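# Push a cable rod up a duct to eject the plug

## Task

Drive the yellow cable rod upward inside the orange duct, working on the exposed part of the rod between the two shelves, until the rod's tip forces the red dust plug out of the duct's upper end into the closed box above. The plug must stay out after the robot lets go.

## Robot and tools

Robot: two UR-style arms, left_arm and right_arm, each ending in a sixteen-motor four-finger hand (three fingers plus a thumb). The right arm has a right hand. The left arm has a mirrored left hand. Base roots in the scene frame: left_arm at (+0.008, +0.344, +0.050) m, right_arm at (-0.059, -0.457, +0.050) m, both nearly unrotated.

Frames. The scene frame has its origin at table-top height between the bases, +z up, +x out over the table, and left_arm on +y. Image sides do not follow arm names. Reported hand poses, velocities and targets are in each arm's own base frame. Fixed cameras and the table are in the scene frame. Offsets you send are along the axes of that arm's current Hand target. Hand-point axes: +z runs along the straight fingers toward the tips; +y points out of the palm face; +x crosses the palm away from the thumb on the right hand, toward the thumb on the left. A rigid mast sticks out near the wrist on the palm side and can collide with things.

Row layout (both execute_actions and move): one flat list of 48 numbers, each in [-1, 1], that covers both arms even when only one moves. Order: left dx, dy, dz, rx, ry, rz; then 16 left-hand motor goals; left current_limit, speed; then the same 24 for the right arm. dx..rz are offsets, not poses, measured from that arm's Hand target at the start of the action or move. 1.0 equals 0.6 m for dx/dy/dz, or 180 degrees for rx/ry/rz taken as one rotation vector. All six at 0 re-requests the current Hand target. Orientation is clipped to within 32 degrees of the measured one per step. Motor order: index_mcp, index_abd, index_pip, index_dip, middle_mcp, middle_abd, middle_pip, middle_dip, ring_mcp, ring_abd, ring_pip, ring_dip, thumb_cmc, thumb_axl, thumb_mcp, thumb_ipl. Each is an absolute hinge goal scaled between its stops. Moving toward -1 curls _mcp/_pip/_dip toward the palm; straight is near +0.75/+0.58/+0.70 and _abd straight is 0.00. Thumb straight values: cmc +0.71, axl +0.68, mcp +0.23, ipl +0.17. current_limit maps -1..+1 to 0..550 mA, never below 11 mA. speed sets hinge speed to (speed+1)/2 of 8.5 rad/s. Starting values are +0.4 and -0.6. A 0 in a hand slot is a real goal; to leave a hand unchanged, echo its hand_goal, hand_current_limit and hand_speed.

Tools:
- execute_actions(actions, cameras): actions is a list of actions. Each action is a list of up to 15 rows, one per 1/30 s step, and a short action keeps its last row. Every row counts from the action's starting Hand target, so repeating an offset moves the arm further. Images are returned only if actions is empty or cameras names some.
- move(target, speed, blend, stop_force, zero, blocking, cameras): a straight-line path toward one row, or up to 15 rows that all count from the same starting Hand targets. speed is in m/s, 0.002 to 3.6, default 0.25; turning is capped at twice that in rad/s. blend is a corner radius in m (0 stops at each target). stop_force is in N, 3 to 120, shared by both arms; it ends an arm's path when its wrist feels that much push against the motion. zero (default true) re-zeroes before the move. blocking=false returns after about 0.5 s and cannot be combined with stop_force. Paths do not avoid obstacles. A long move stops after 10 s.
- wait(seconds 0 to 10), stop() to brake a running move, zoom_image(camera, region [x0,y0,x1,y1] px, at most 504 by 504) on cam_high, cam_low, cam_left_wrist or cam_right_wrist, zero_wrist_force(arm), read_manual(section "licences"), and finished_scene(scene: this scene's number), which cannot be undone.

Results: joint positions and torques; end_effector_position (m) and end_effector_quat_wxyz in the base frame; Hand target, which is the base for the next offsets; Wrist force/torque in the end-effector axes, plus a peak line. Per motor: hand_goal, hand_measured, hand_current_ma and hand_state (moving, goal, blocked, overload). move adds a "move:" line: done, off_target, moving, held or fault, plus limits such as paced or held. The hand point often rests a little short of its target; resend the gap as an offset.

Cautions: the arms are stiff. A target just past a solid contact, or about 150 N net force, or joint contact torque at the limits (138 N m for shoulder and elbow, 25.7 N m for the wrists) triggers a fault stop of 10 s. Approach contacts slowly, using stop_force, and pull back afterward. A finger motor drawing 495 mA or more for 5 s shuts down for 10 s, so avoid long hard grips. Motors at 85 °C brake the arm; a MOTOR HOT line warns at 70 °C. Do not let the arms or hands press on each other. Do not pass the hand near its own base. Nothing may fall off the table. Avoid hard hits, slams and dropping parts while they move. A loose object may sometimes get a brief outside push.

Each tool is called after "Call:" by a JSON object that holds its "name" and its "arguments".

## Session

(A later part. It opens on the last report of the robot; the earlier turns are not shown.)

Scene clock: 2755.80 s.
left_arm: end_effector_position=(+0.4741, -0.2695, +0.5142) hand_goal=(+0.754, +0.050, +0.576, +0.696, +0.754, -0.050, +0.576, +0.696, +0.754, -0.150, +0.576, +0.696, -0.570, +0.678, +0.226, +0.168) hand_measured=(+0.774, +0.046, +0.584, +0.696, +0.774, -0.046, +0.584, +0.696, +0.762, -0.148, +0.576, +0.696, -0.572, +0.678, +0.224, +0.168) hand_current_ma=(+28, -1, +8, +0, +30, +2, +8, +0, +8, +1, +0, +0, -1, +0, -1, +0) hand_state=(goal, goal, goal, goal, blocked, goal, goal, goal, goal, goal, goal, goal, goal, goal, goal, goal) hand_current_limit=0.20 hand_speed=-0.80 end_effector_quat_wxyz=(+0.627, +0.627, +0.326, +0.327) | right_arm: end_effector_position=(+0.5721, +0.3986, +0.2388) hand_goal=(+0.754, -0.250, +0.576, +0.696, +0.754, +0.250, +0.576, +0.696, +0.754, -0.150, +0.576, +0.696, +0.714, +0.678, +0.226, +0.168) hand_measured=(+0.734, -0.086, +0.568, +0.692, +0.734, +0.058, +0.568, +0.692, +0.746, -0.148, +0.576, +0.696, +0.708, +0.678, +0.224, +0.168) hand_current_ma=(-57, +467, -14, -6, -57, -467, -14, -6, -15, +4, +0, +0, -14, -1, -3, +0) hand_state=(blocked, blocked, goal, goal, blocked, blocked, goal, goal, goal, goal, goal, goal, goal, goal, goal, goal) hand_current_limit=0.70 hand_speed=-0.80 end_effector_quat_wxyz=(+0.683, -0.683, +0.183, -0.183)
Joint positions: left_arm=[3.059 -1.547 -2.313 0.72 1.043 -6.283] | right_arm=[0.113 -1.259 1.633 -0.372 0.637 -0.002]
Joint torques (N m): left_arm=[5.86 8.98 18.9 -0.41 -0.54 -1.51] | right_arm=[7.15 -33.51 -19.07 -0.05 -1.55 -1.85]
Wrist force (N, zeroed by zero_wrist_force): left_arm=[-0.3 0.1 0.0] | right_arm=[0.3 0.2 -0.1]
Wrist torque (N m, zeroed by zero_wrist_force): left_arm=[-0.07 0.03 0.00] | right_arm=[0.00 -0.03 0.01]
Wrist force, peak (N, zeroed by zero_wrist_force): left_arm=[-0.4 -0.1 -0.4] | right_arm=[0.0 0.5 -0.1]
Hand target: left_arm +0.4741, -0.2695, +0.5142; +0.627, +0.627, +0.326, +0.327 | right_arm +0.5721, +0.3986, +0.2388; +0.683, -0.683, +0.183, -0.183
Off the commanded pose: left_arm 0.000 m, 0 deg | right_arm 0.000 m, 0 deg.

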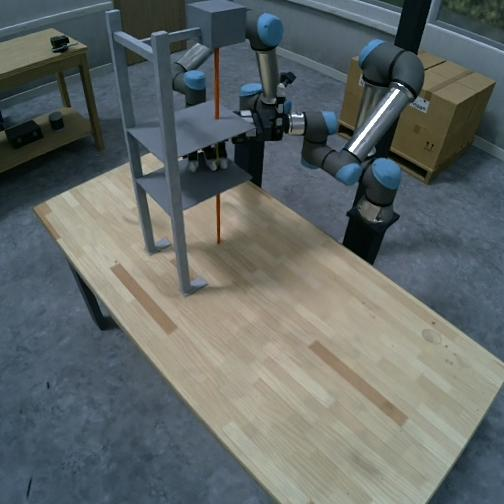

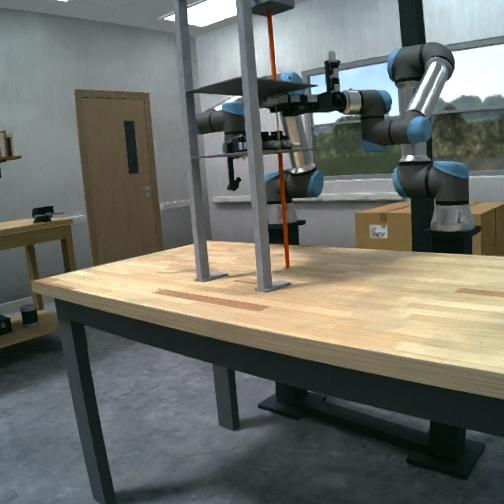

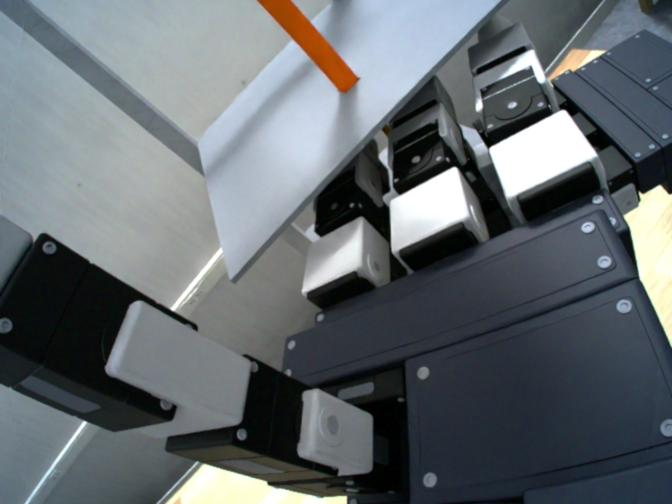

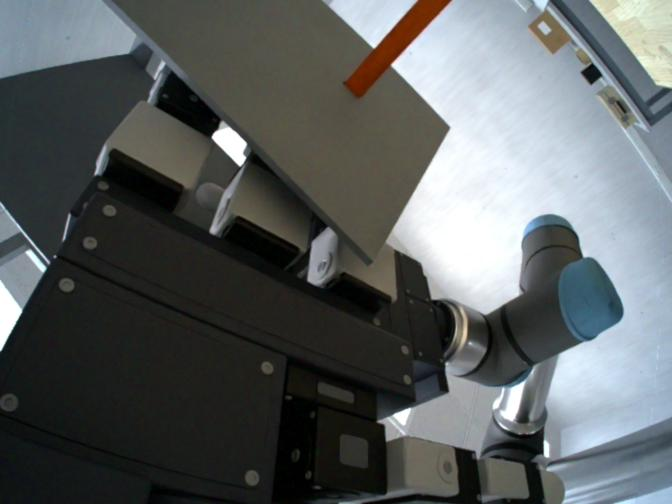

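Call:
{"name": "move", "arguments": {"target": [[0,-0.06,0,0,0,0,0.754,0.05,0.576,0.696,0.754,-0.05,0.576,0.696,0.754,-0.15,0.576,0.696,-0.571,0.678,0.226,0.168,0.2,-0.8,0,0,0,0,0,0,0.754,-0.25,0.576,0.696,0.754,0.25,0.576,0.696,0.754,-0.15,0.576,0.696,0.714,0.678,0.226,0.168,0.7,-0.8],[0,-0.06,0,0,0,0,0.754,-0.25,0.576,0.696,0.754,0.25,0.576,0.696,0.754,-0.15,0.576,0.696,-0.571,0.678,0.226,0.168,0.7,-0.8,0,0,0,0,0,0,0.754,-0.25,0.576,0.696,0.754,0.25,0.576,0.696,0.754,-0.15,0.576,0.696,0.714,0.678,0.226,0.168,0.7,-0.8],[0,-0.06,0,0,0,0,0.754,-0.25,0.576,0.696,0.754,0.25,0.576,0.696,0.754,-0.15,0.576,0.696,-0.571,0.678,0.226,0.168,0.7,-0.8,0,0,0,0,0,0,0.754,0.1,0.576,0.696,0.754,-0.1,0.576,0.696,0.754,-0.15,0.576,0.696,0.714,0.678,0.226,0.168,0.1,-0.8]], "speed": 0.08, "cameras": []}}

Call:
{"name": "move", "arguments": {"target": [0,0.02,0,0,0,0,0.754,-0.25,0.576,0.696,0.754,0.25,0.576,0.696,0.754,-0.15,0.576,0.696,-0.571,0.678,0.226,0.168,0.7,-0.8,0,0,0,0,0,0,0.754,0.1,0.576,0.696,0.754,-0.1,0.576,0.696,0.754,-0.15,0.576,0.696,0.714,0.678,0.226,0.168,0.1,-0.8], "speed": 0.02, "stop_force": 12, "cameras": []}}

Call:
{"name": "move", "arguments": {"target": [0,0.05,0,0,0,0,0.754,-0.25,0.576,0.696,0.754,0.25,0.576,0.696,0.754,-0.15,0.576,0.696,-0.571,0.678,0.226,0.168,0.7,-0.8,0,0,0,0,0,0,0.754,0.1,0.576,0.696,0.754,-0.1,0.576,0.696,0.754,-0.15,0.576,0.696,0.714,0.678,0.226,0.168,0.1,-0.8], "speed": 0.03, "stop_force": 12, "cameras": ["cam_low"]}}

Scene clock: 2807.93 s.
left_arm: end_effector_position=(+0.4742, -0.2694, +0.4782) hand_goal=(+0.754, -0.250, +0.576, +0.696, +0.754, +0.250, +0.576, +0.696, +0.754, -0.150, +0.576, +0.696, -0.570, +0.678, +0.226, +0.168) hand_measured=(+0.774, -0.080, +0.584, +0.696, +0.774, +0.070, +0.584, +0.696, +0.762, -0.148, +0.576, +0.696, -0.572, +0.678, +0.224, +0.168) hand_current_ma=(+27, +468, +7, +0, +28, -467, +7, +0, +8, +1, +0, +0, -1, +0, -1, +0) hand_state=(goal, blocked, goal, goal, goal, blocked, goal, goal, goal, goal, goal, goal, goal, goal, goal, goal) hand_current_limit=0.70 hand_speed=-0.80 end_effector_quat_wxyz=(+0.627, +0.627, +0.326, +0.327) | right_arm: end_effector_position=(+0.5721, +0.3986, +0.2388) hand_goal=(+0.754, +0.100, +0.576, +0.696, +0.754, -0.100, +0.576, +0.696, +0.754, -0.150, +0.576, +0.696, +0.714, +0.678, +0.226, +0.168) hand_measured=(+0.734, +0.096, +0.568, +0.692, +0.734, -0.098, +0.568, +0.692, +0.746, -0.148, +0.576, +0.696, +0.708, +0.678, +0.224, +0.168) hand_current_ma=(-57, -5, -14, -6, -57, +4, -14, -6, -15, +4, +0, +0, -14, -1, -3, +0) hand_state=(blocked, goal, goal, goal, blocked, goal, goal, goal, goal, goal, goal, goal, goal, goal, goal, goal) hand_current_limit=0.10 hand_speed=-0.80 end_effector_quat_wxyz=(+0.683, -0.683, +0.183, -0.183)
Joint positions: left_arm=[3.059 -1.63 -2.357 0.848 1.043 -6.283] | right_arm=[0.113 -1.259 1.633 -0.372 0.637 -0.002]
Joint torques (N m): left_arm=[8.21 11.63 7.78 3.32 -0.95 -1.79] | right_arm=[5.72 -38.56 -16.89 -1.23 -0.89 -2.02]
Wrist force (N, zeroed by zero_wrist_force): left_arm=[-0.2 -0.4 -0.3] | right_arm=[0.0 -0.2 0.0]
Wrist torque (N m, zeroed by zero_wrist_force): left_arm=[-0.02 0.01 0.01] | right_arm=[-0.01 0.00 -0.02]
Wrist force, peak (N, zeroed by zero_wrist_force): left_arm=[-0.1 -0.6 -0.4] | right_arm=[-0.1 0.1 0.7]
Hand target: left_arm +0.4742, -0.2694, +0.4782; +0.627, +0.627, +0.326, +0.327 | right_arm +0.5721, +0.3986, +0.2388; +0.683, -0.683, +0.183, -0.183
Off the commanded pose: left_arm 0.000 m, 0 deg | right_arm 0.000 m, 0 deg.
move: done
No camera images: "cameras" was empty.

Scene clock: 2809.60 s.
left_arm: end_effector_position=(+0.4741, -0.2694, +0.4902) hand_goal=(+0.754, -0.250, +0.576, +0.696, +0.754, +0.250, +0.576, +0.696, +0.754, -0.150, +0.576, +0.696, -0.570, +0.678, +0.226, +0.168) hand_measured=(+0.786, -0.084, +0.594, +0.698, +0.790, +0.070, +0.594, +0.698, +0.762, -0.148, +0.576, +0.696, -0.572, +0.678, +0.224, +0.168) hand_current_ma=(+60, +468, +22, +1, +68, -467, +24, +1, +8, +1, +0, +0, -1, +0, -1, +0) hand_state=(blocked, blocked, goal, goal, blocked, blocked, goal, goal, goal, goal, goal, goal, goal, goal, goal, goal) hand_current_limit=0.70 hand_speed=-0.80 end_effector_quat_wxyz=(+0.627, +0.627, +0.326, +0.327) | right_arm: end_effector_position=(+0.5721, +0.3986, +0.2388) hand_goal=(+0.754, +0.100, +0.576, +0.696, +0.754, -0.100, +0.576, +0.696, +0.754, -0.150, +0.576, +0.696, +0.714, +0.678, +0.226, +0.168) hand_measured=(+0.734, +0.096, +0.568, +0.692, +0.734, -0.098, +0.568, +0.692, +0.746, -0.148, +0.576, +0.696, +0.708, +0.678, +0.224, +0.168) hand_current_ma=(-57, -5, -14, -6, -57, +4, -14, -6, -15, +4, +0, +0, -14, -1, -3, +0) hand_state=(blocked, goal, goal, goal, blocked, goal, goal, goal, goal, goal, goal, goal, goal, goal, goal, goal) hand_current_limit=0.10 hand_speed=-0.80 end_effector_quat_wxyz=(+0.683, -0.683, +0.183, -0.183)
Joint positions: left_arm=[3.059 -1.601 -2.343 0.805 1.043 -6.283] | right_arm=[0.113 -1.259 1.633 -0.372 0.637 -0.002]
Joint torques (N m): left_arm=[-3.03 30.45 26.62 0.72 1.44 1.39] | right_arm=[5.8 -38.1 -16.96 -1.37 -0.46 -1.98]
Wrist force (N, zeroed by zero_wrist_force): left_arm=[-0.6 -4.2 0.8] | right_arm=[0.1 -0.1 0.1]
Wrist torque (N m, zeroed by zero_wrist_force): left_arm=[0.11 -0.02 -0.02] | right_arm=[-0.01 -0.02 -0.01]
Wrist force, peak (N, zeroed by zero_wrist_force): left_arm=[-0.8 -4.7 1.0] | right_arm=[0.1 -0.4 -0.3]
Hand target: left_arm +0.4741, -0.2695, +0.4902; +0.627, +0.627, +0.326, +0.327 | right_arm +0.5721, +0.3986, +0.2388; +0.683, -0.683, +0.183, -0.183
Off the commanded pose: left_arm 0.000 m, 0 deg | right_arm 0.000 m, 0 deg.
move: done
No camera images: "cameras" was empty.

Scene clock: 2811.70 s.
left_arm: end_effector_position=(+0.4741, -0.2695, +0.5202) hand_goal=(+0.754, -0.250, +0.576, +0.696, +0.754, +0.250, +0.576, +0.696, +0.754, -0.150, +0.576, +0.696, -0.570, +0.678, +0.226, +0.168) hand_measured=(+0.788, -0.084, +0.594, +0.698, +0.790, +0.070, +0.596, +0.698, +0.762, -0.148, +0.576, +0.696, -0.572, +0.678, +0.224, +0.168) hand_current_ma=(+63, +468, +23, +1, +71, -467, +25, +2, +8, +1, +0, +0, -1, +0, -1, +0) hand_state=(blocked, blocked, goal, goal, blocked, blocked, goal, goal, goal, goal, goal, goal, goal, goal, goal, goal) hand_current_limit=0.70 hand_speed=-0.80 end_effector_quat_wxyz=(+0.627, +0.627, +0.326, +0.327) | right_arm: end_effector_position=(+0.5721, +0.3986, +0.2388) hand_goal=(+0.754, +0.100, +0.576, +0.696, +0.754, -0.100, +0.576, +0.696, +0.754, -0.150, +0.576, +0.696, +0.714, +0.678, +0.226, +0.168) hand_measured=(+0.734, +0.096, +0.568, +0.692, +0.734, -0.098, +0.568, +0.692, +0.746, -0.148, +0.576, +0.696, +0.708, +0.678, +0.224, +0.168) hand_current_ma=(-57, -5, -14, -6, -57, +4, -14, -6, -15, +4, +0, +0, -14, -1, -3, +0) hand_state=(blocked, goal, goal, goal, blocked, goal, goal, goal, goal, goal, goal, goal, goal, goal, goal, goal) hand_current_limit=0.10 hand_speed=-0.80 end_effector_quat_wxyz=(+0.683, -0.683, +0.183, -0.183)
Joint positions: left_arm=[3.059 -1.535 -2.305 0.7 1.043 -6.283] | right_arm=[0.113 -1.259 1.633 -0.372 0.637 -0.002]
Joint torques (N m): left_arm=[-6.82 29.39 27.2 0.88 1.94 1.5] | right_arm=[5.39 -38.08 -17.49 -1.62 0.3 -1.86]
Wrist force (N, zeroed by zero_wrist_force): left_arm=[-0.6 -4.7 0.8] | right_arm=[-0.1 -0.3 0.1]
Wrist torque (N m, zeroed by zero_wrist_force): left_arm=[0.03 -0.07 0.00] | right_arm=[-0.04 0.01 -0.04]
Wrist force, peak (N, zeroed by zero_wrist_force): left_arm=[-0.7 -5.1 0.9] | right_arm=[0.2 -0.3 -0.1]
Hand target: left_arm +0.4741, -0.2695, +0.5202; +0.627, +0.627, +0.326, +0.327 | right_arm +0.5721, +0.3986, +0.2388; +0.683, -0.683, +0.183, -0.183
Off the commanded pose: left_arm 0.000 m, 0 deg | right_arm 0.000 m, 0 deg.
move: done
Images, in order (width x height): cam_low 504x504.

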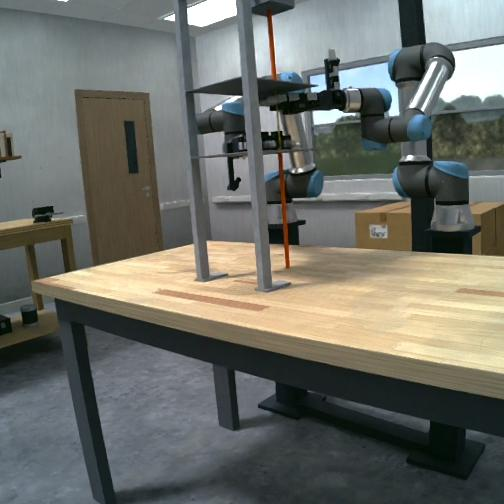

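Call:
{"name": "move", "arguments": {"target": [0,-0.012,0,0,0,0,0.754,-0.25,0.576,0.696,0.754,0.25,0.576,0.696,0.754,-0.15,0.576,0.696,-0.571,0.678,0.226,0.168,0.7,-0.8,0,0,0,0,0,0,0.754,0.1,0.576,0.696,0.754,-0.1,0.576,0.696,0.754,-0.15,0.576,0.696,0.714,0.678,0.226,0.168,0.1,-0.8], "speed": 0.02, "cameras": []}}

Call:
{"name": "move", "arguments": {"target": [0,-0.07,0,0,0,0,0.754,-0.25,0.576,0.696,0.754,0.25,0.576,0.696,0.754,-0.15,0.576,0.696,-0.571,0.678,0.226,0.168,0.7,-0.8,0,0,0,0,0,0,0.754,0.1,0.576,0.696,0.754,-0.1,0.576,0.696,0.754,-0.15,0.576,0.696,0.714,0.678,0.226,0.168,0.1,-0.8], "speed": 0.03, "stop_force": 2.5, "cameras": []}}

Scene clock: 2826.53 s.
left_arm: end_effector_position=(+0.4741, -0.2695, +0.5131) hand_goal=(+0.754, -0.250, +0.576, +0.696, +0.754, +0.250, +0.576, +0.696, +0.754, -0.150, +0.576, +0.696, -0.570, +0.678, +0.226, +0.168) hand_measured=(+0.778, -0.084, +0.590, +0.698, +0.782, +0.070, +0.592, +0.698, +0.762, -0.148, +0.576, +0.696, -0.572, +0.678, +0.224, +0.168) hand_current_ma=(+38, +468, +15, +1, +45, -467, +17, +2, +8, +1, +0, +0, -1, +0, -1, +0) hand_state=(blocked, blocked, goal, goal, blocked, blocked, goal, goal, goal, goal, goal, goal, goal, goal, goal, goal) hand_current_limit=0.70 hand_speed=-0.80 end_effector_quat_wxyz=(+0.627, +0.627, +0.326, +0.327) | right_arm: end_effector_position=(+0.5721, +0.3986, +0.2388) hand_goal=(+0.754, +0.100, +0.576, +0.696, +0.754, -0.100, +0.576, +0.696, +0.754, -0.150, +0.576, +0.696, +0.714, +0.678, +0.226, +0.168) hand_measured=(+0.734, +0.096, +0.568, +0.692, +0.734, -0.098, +0.568, +0.692, +0.746, -0.148, +0.576, +0.696, +0.708, +0.678, +0.224, +0.168) hand_current_ma=(-57, -5, -14, -6, -57, +4, -14, -6, -15, +4, +0, +0, -14, -1, -3, +0) hand_state=(blocked, goal, goal, goal, blocked, goal, goal, goal, goal, goal, goal, goal, goal, goal, goal, goal) hand_current_limit=0.10 hand_speed=-0.80 end_effector_quat_wxyz=(+0.683, -0.683, +0.183, -0.183)
Joint positions: left_arm=[3.059 -1.55 -2.314 0.724 1.043 -6.283] | right_arm=[0.113 -1.259 1.633 -0.372 0.637 -0.002]
Joint torques (N m): left_arm=[-3.64 10.55 8.13 3.4 0.53 1.03] | right_arm=[4.95 -38.96 -16.81 -1.64 0.7 -1.77]
Wrist force (N, zeroed by zero_wrist_force): left_arm=[0.0 -0.3 -0.1] | right_arm=[-0.2 -0.2 0.1]
Wrist torque (N m, zeroed by zero_wrist_force): left_arm=[-0.05 -0.01 0.02] | right_arm=[-0.03 0.02 -0.04]
Wrist force, peak (N, zeroed by zero_wrist_force): left_arm=[-0.7 -5.1 0.9] | right_arm=[-0.1 -0.5 -0.1]
Hand target: left_arm +0.4741, -0.2695, +0.5130; +0.627, +0.627, +0.326, +0.327 | right_arm +0.5721, +0.3986, +0.2388; +0.683, -0.683, +0.183, -0.183
Off the commanded pose: left_arm 0.000 m, 0 deg | right_arm 0.000 m, 0 deg.
move: done
No camera images: "cameras" was empty.

stop_force must be a number from 3 to 120 (N); nothing of the call was run

Call:
{"name": "move", "arguments": {"target": [0,-0.0683,0,0,0,0,0.754,-0.25,0.576,0.696,0.754,0.25,0.576,0.696,0.754,-0.15,0.576,0.696,-0.571,0.678,0.226,0.168,0.7,-0.8,0,0,0,0,0,0,0.754,0.1,0.576,0.696,0.754,-0.1,0.576,0.696,0.754,-0.15,0.576,0.696,0.714,0.678,0.226,0.168,0.1,-0.8], "speed": 0.03, "stop_force": 3, "cameras": []}}

Scene clock: 2833.43 s.
left_arm: end_effector_position=(+0.4742, -0.2695, +0.4722) hand_goal=(+0.754, -0.250, +0.576, +0.696, +0.754, +0.250, +0.576, +0.696, +0.754, -0.150, +0.576, +0.696, -0.570, +0.678, +0.226, +0.168) hand_measured=(+0.748, -0.084, +0.572, +0.696, +0.750, +0.070, +0.572, +0.698, +0.762, -0.148, +0.576, +0.696, -0.572, +0.678, +0.224, +0.168) hand_current_ma=(-5, +468, -3, +0, -3, -467, -2, +1, +8, +1, +0, +0, -1, +0, -1, +0) hand_state=(goal, blocked, goal, goal, goal, blocked, goal, goal, goal, goal, goal, goal, goal, goal, goal, goal) hand_current_limit=0.70 hand_speed=-0.80 end_effector_quat_wxyz=(+0.627, +0.627, +0.326, +0.327) | right_arm: end_effector_position=(+0.5721, +0.3986, +0.2388) hand_goal=(+0.754, +0.100, +0.576, +0.696, +0.754, -0.100, +0.576, +0.696, +0.754, -0.150, +0.576, +0.696, +0.714, +0.678, +0.226, +0.168) hand_measured=(+0.734, +0.096, +0.568, +0.692, +0.734, -0.098, +0.568, +0.692, +0.746, -0.148, +0.576, +0.696, +0.708, +0.678, +0.224, +0.168) hand_current_ma=(-57, -5, -14, -6, -57, +4, -14, -6, -15, +4, +0, +0, -14, -1, -3, +0) hand_state=(blocked, goal, goal, goal, blocked, goal, goal, goal, goal, goal, goal, goal, goal, goal, goal, goal) hand_current_limit=0.10 hand_speed=-0.80 end_effector_quat_wxyz=(+0.683, -0.683, +0.183, -0.183)
Joint positions: left_arm=[3.059 -1.646 -2.364 0.869 1.043 -6.283] | right_arm=[0.113 -1.259 1.633 -0.372 0.637 -0.002]
Joint torques (N m): left_arm=[8.1 21.75 10.04 -1.02 -0.99 -0.4] | right_arm=[4.52 -37.81 -16.16 -1.51 0.87 -1.82]
Wrist force (N, zeroed by zero_wrist_force): left_arm=[-0.1 2.8 -0.2] | right_arm=[0.0 -0.3 0.0]
Wrist torque (N m, zeroed by zero_wrist_force): left_arm=[-0.15 0.01 -0.05] | right_arm=[-0.02 0.00 -0.03]
Wrist force, peak (N, zeroed by zero_wrist_force): left_arm=[-0.2 3.1 -0.2] | right_arm=[0.2 -0.4 0.2]
Hand target: left_arm +0.4742, -0.2695, +0.4722; +0.627, +0.627, +0.326, +0.327 | right_arm +0.5721, +0.3986, +0.2388; +0.683, -0.683, +0.183, -0.183
Off the commanded pose: left_arm 0.000 m, 0 deg | right_arm 0.000 m, 0 deg.
move: contact (left_arm)
No camera images: "cameras" was empty.

Call:
{"name": "move", "arguments": {"target": [[0.007,-0.002,0,0,0,0,0.754,-0.25,0.576,0.696,0.754,0.25,0.576,0.696,0.754,-0.15,0.576,0.696,-0.571,0.678,0.226,0.168,0.7,-0.8,0,0,0,0,0,0,0.754,0.1,0.576,0.696,0.754,-0.1,0.576,0.696,0.754,-0.15,0.576,0.696,0.714,0.678,0.226,0.168,0.1,-0.8],[-0.007,-0.002,0,0,0,0,0.754,-0.25,0.576,0.696,0.754,0.25,0.576,0.696,0.754,-0.15,0.576,0.696,-0.571,0.678,0.226,0.168,0.7,-0.8,0,0,0,0,0,0,0.754,0.1,0.576,0.696,0.754,-0.1,0.576,0.696,0.754,-0.15,0.576,0.696,0.714,0.678,0.226,0.168,0.1,-0.8],[0,-0.002,0.007,0,0,0,0.754,-0.25,0.576,0.696,0.754,0.25,0.576,0.696,0.754,-0.15,0.576,0.696,-0.571,0.678,0.226,0.168,0.7,-0.8,0,0,0,0,0,0,0.754,0.1,0.576,0.696,0.754,-0.1,0.576,0.696,0.754,-0.15,0.576,0.696,0.714,0.678,0.226,0.168,0.1,-0.8],[0,-0.002,-0.007,0,0,0,0.754,-0.25,0.576,0.696,0.754,0.25,0.576,0.696,0.754,-0.15,0.576,0.696,-0.571,0.678,0.226,0.168,0.7,-0.8,0,0,0,0,0,0,0.754,0.1,0.576,0.696,0.754,-0.1,0.576,0.696,0.754,-0.15,0.576,0.696,0.714,0.678,0.226,0.168,0.1,-0.8],[0,-0.002,0,0,0,0,0.754,-0.25,0.576,0.696,0.754,0.25,0.576,0.696,0.754,-0.15,0.576,0.696,-0.571,0.678,0.226,0.168,0.7,-0.8,0,0,0,0,0,0,0.754,0.1,0.576,0.696,0.754,-0.1,0.576,0.696,0.754,-0.15,0.576,0.696,0.714,0.678,0.226,0.168,0.1,-0.8]], "speed": 0.02, "cameras": ["cam_low", "cam_high"]}}

Call:
{"name": "zoom_image", "arguments": {"camera": "cam_low", "region": [260, 110, 310, 170]}}

Call:
{"name": "zoom_image", "arguments": {"camera": "cam_high", "region": [195, 130, 245, 190]}}

Scene clock: 2988.70 s.
left_arm: end_effector_position=(+0.4741, -0.2694, +0.4710) hand_goal=(+0.754, -0.250, +0.576, +0.696, +0.754, +0.250, +0.576, +0.696, +0.754, -0.150, +0.576, +0.696, -0.570, +0.678, +0.226, +0.168) hand_measured=(+0.762, -0.076, +0.576, +0.694, +0.762, +0.080, +0.576, +0.696, +0.762, -0.148, +0.576, +0.696, -0.572, +0.678, +0.224, +0.168) hand_current_ma=(+7, +467, +0, +0, +8, -467, +0, +0, +8, +1, +0, +0, -1, +0, -1, +0) hand_state=(goal, blocked, goal, goal, goal, blocked, goal, goal, goal, goal, goal, goal, goal, goal, goal, goal) hand_current_limit=0.70 hand_speed=-0.80 end_effector_quat_wxyz=(+0.627, +0.627, +0.326, +0.327) | right_arm: end_effector_position=(+0.5721, +0.3986, +0.2388) hand_goal=(+0.754, +0.100, +0.576, +0.696, +0.754, -0.100, +0.576, +0.696, +0.754, -0.150, +0.576, +0.696, +0.714, +0.678, +0.226, +0.168) hand_measured=(+0.734, +0.096, +0.568, +0.692, +0.734, -0.098, +0.568, +0.692, +0.746, -0.148, +0.576, +0.696, +0.708, +0.678, +0.224, +0.168) hand_current_ma=(-57, -5, -14, -6, -57, +4, -14, -6, -15, +4, +0, +0, -14, -1, -3, +0) hand_state=(blocked, goal, goal, goal, blocked, goal, goal, goal, goal, goal, goal, goal, goal, goal, goal, goal) hand_current_limit=0.10 hand_speed=-0.80 end_effector_quat_wxyz=(+0.683, -0.683, +0.183, -0.183)
Joint positions: left_arm=[3.059 -1.648 -2.365 0.874 1.042 -6.283] | right_arm=[0.113 -1.259 1.633 -0.372 0.637 -0.002]
Joint torques (N m): left_arm=[-7.7 13.45 24.62 -0.71 3.21 -0.5] | right_arm=[2.49 -39.11 -17.6 -1.75 0.68 -1.76]
Wrist force (N, zeroed by zero_wrist_force): left_arm=[-3.1 0.2 -4.3] | right_arm=[0.1 0.0 0.0]
Wrist torque (N m, zeroed by zero_wrist_force): left_arm=[0.29 -0.25 -0.27] | right_arm=[0.00 -0.02 -0.01]
Wrist force, peak (N, zeroed by zero_wrist_force): left_arm=[-7.0 3.2 2.4] | right_arm=[-0.2 -0.4 -0.2]
Hand target: left_arm +0.4742, -0.2695, +0.4710; +0.627, +0.627, +0.326, +0.327 | right_arm +0.5721, +0.3986, +0.2388; +0.683, -0.683, +0.183, -0.183
Off the commanded pose: left_arm 0.000 m, 0 deg | right_arm 0.000 m, 0 deg.
move: done
Images, in order (width x height): cam_high 504x504, cam_low 504x504.

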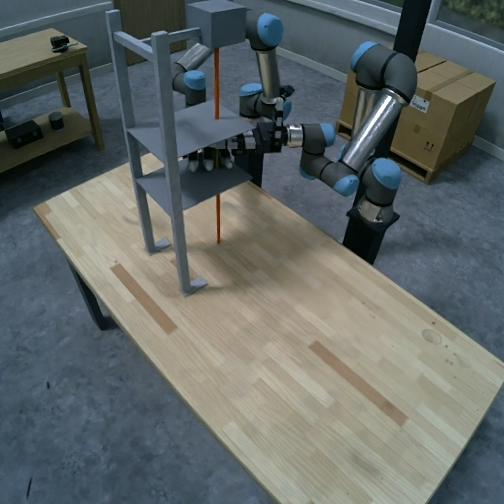

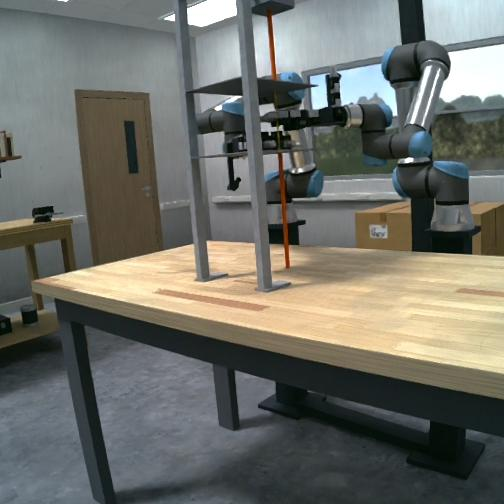

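Scaled by 8.400.

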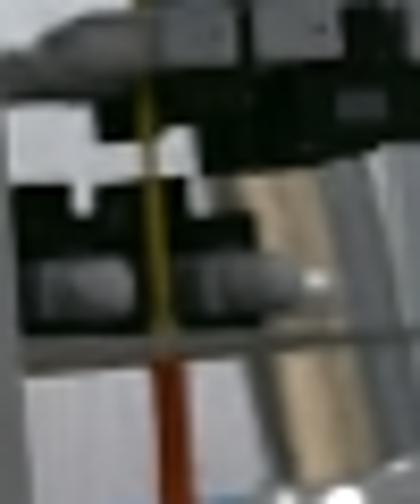

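Scaled by 8.400.

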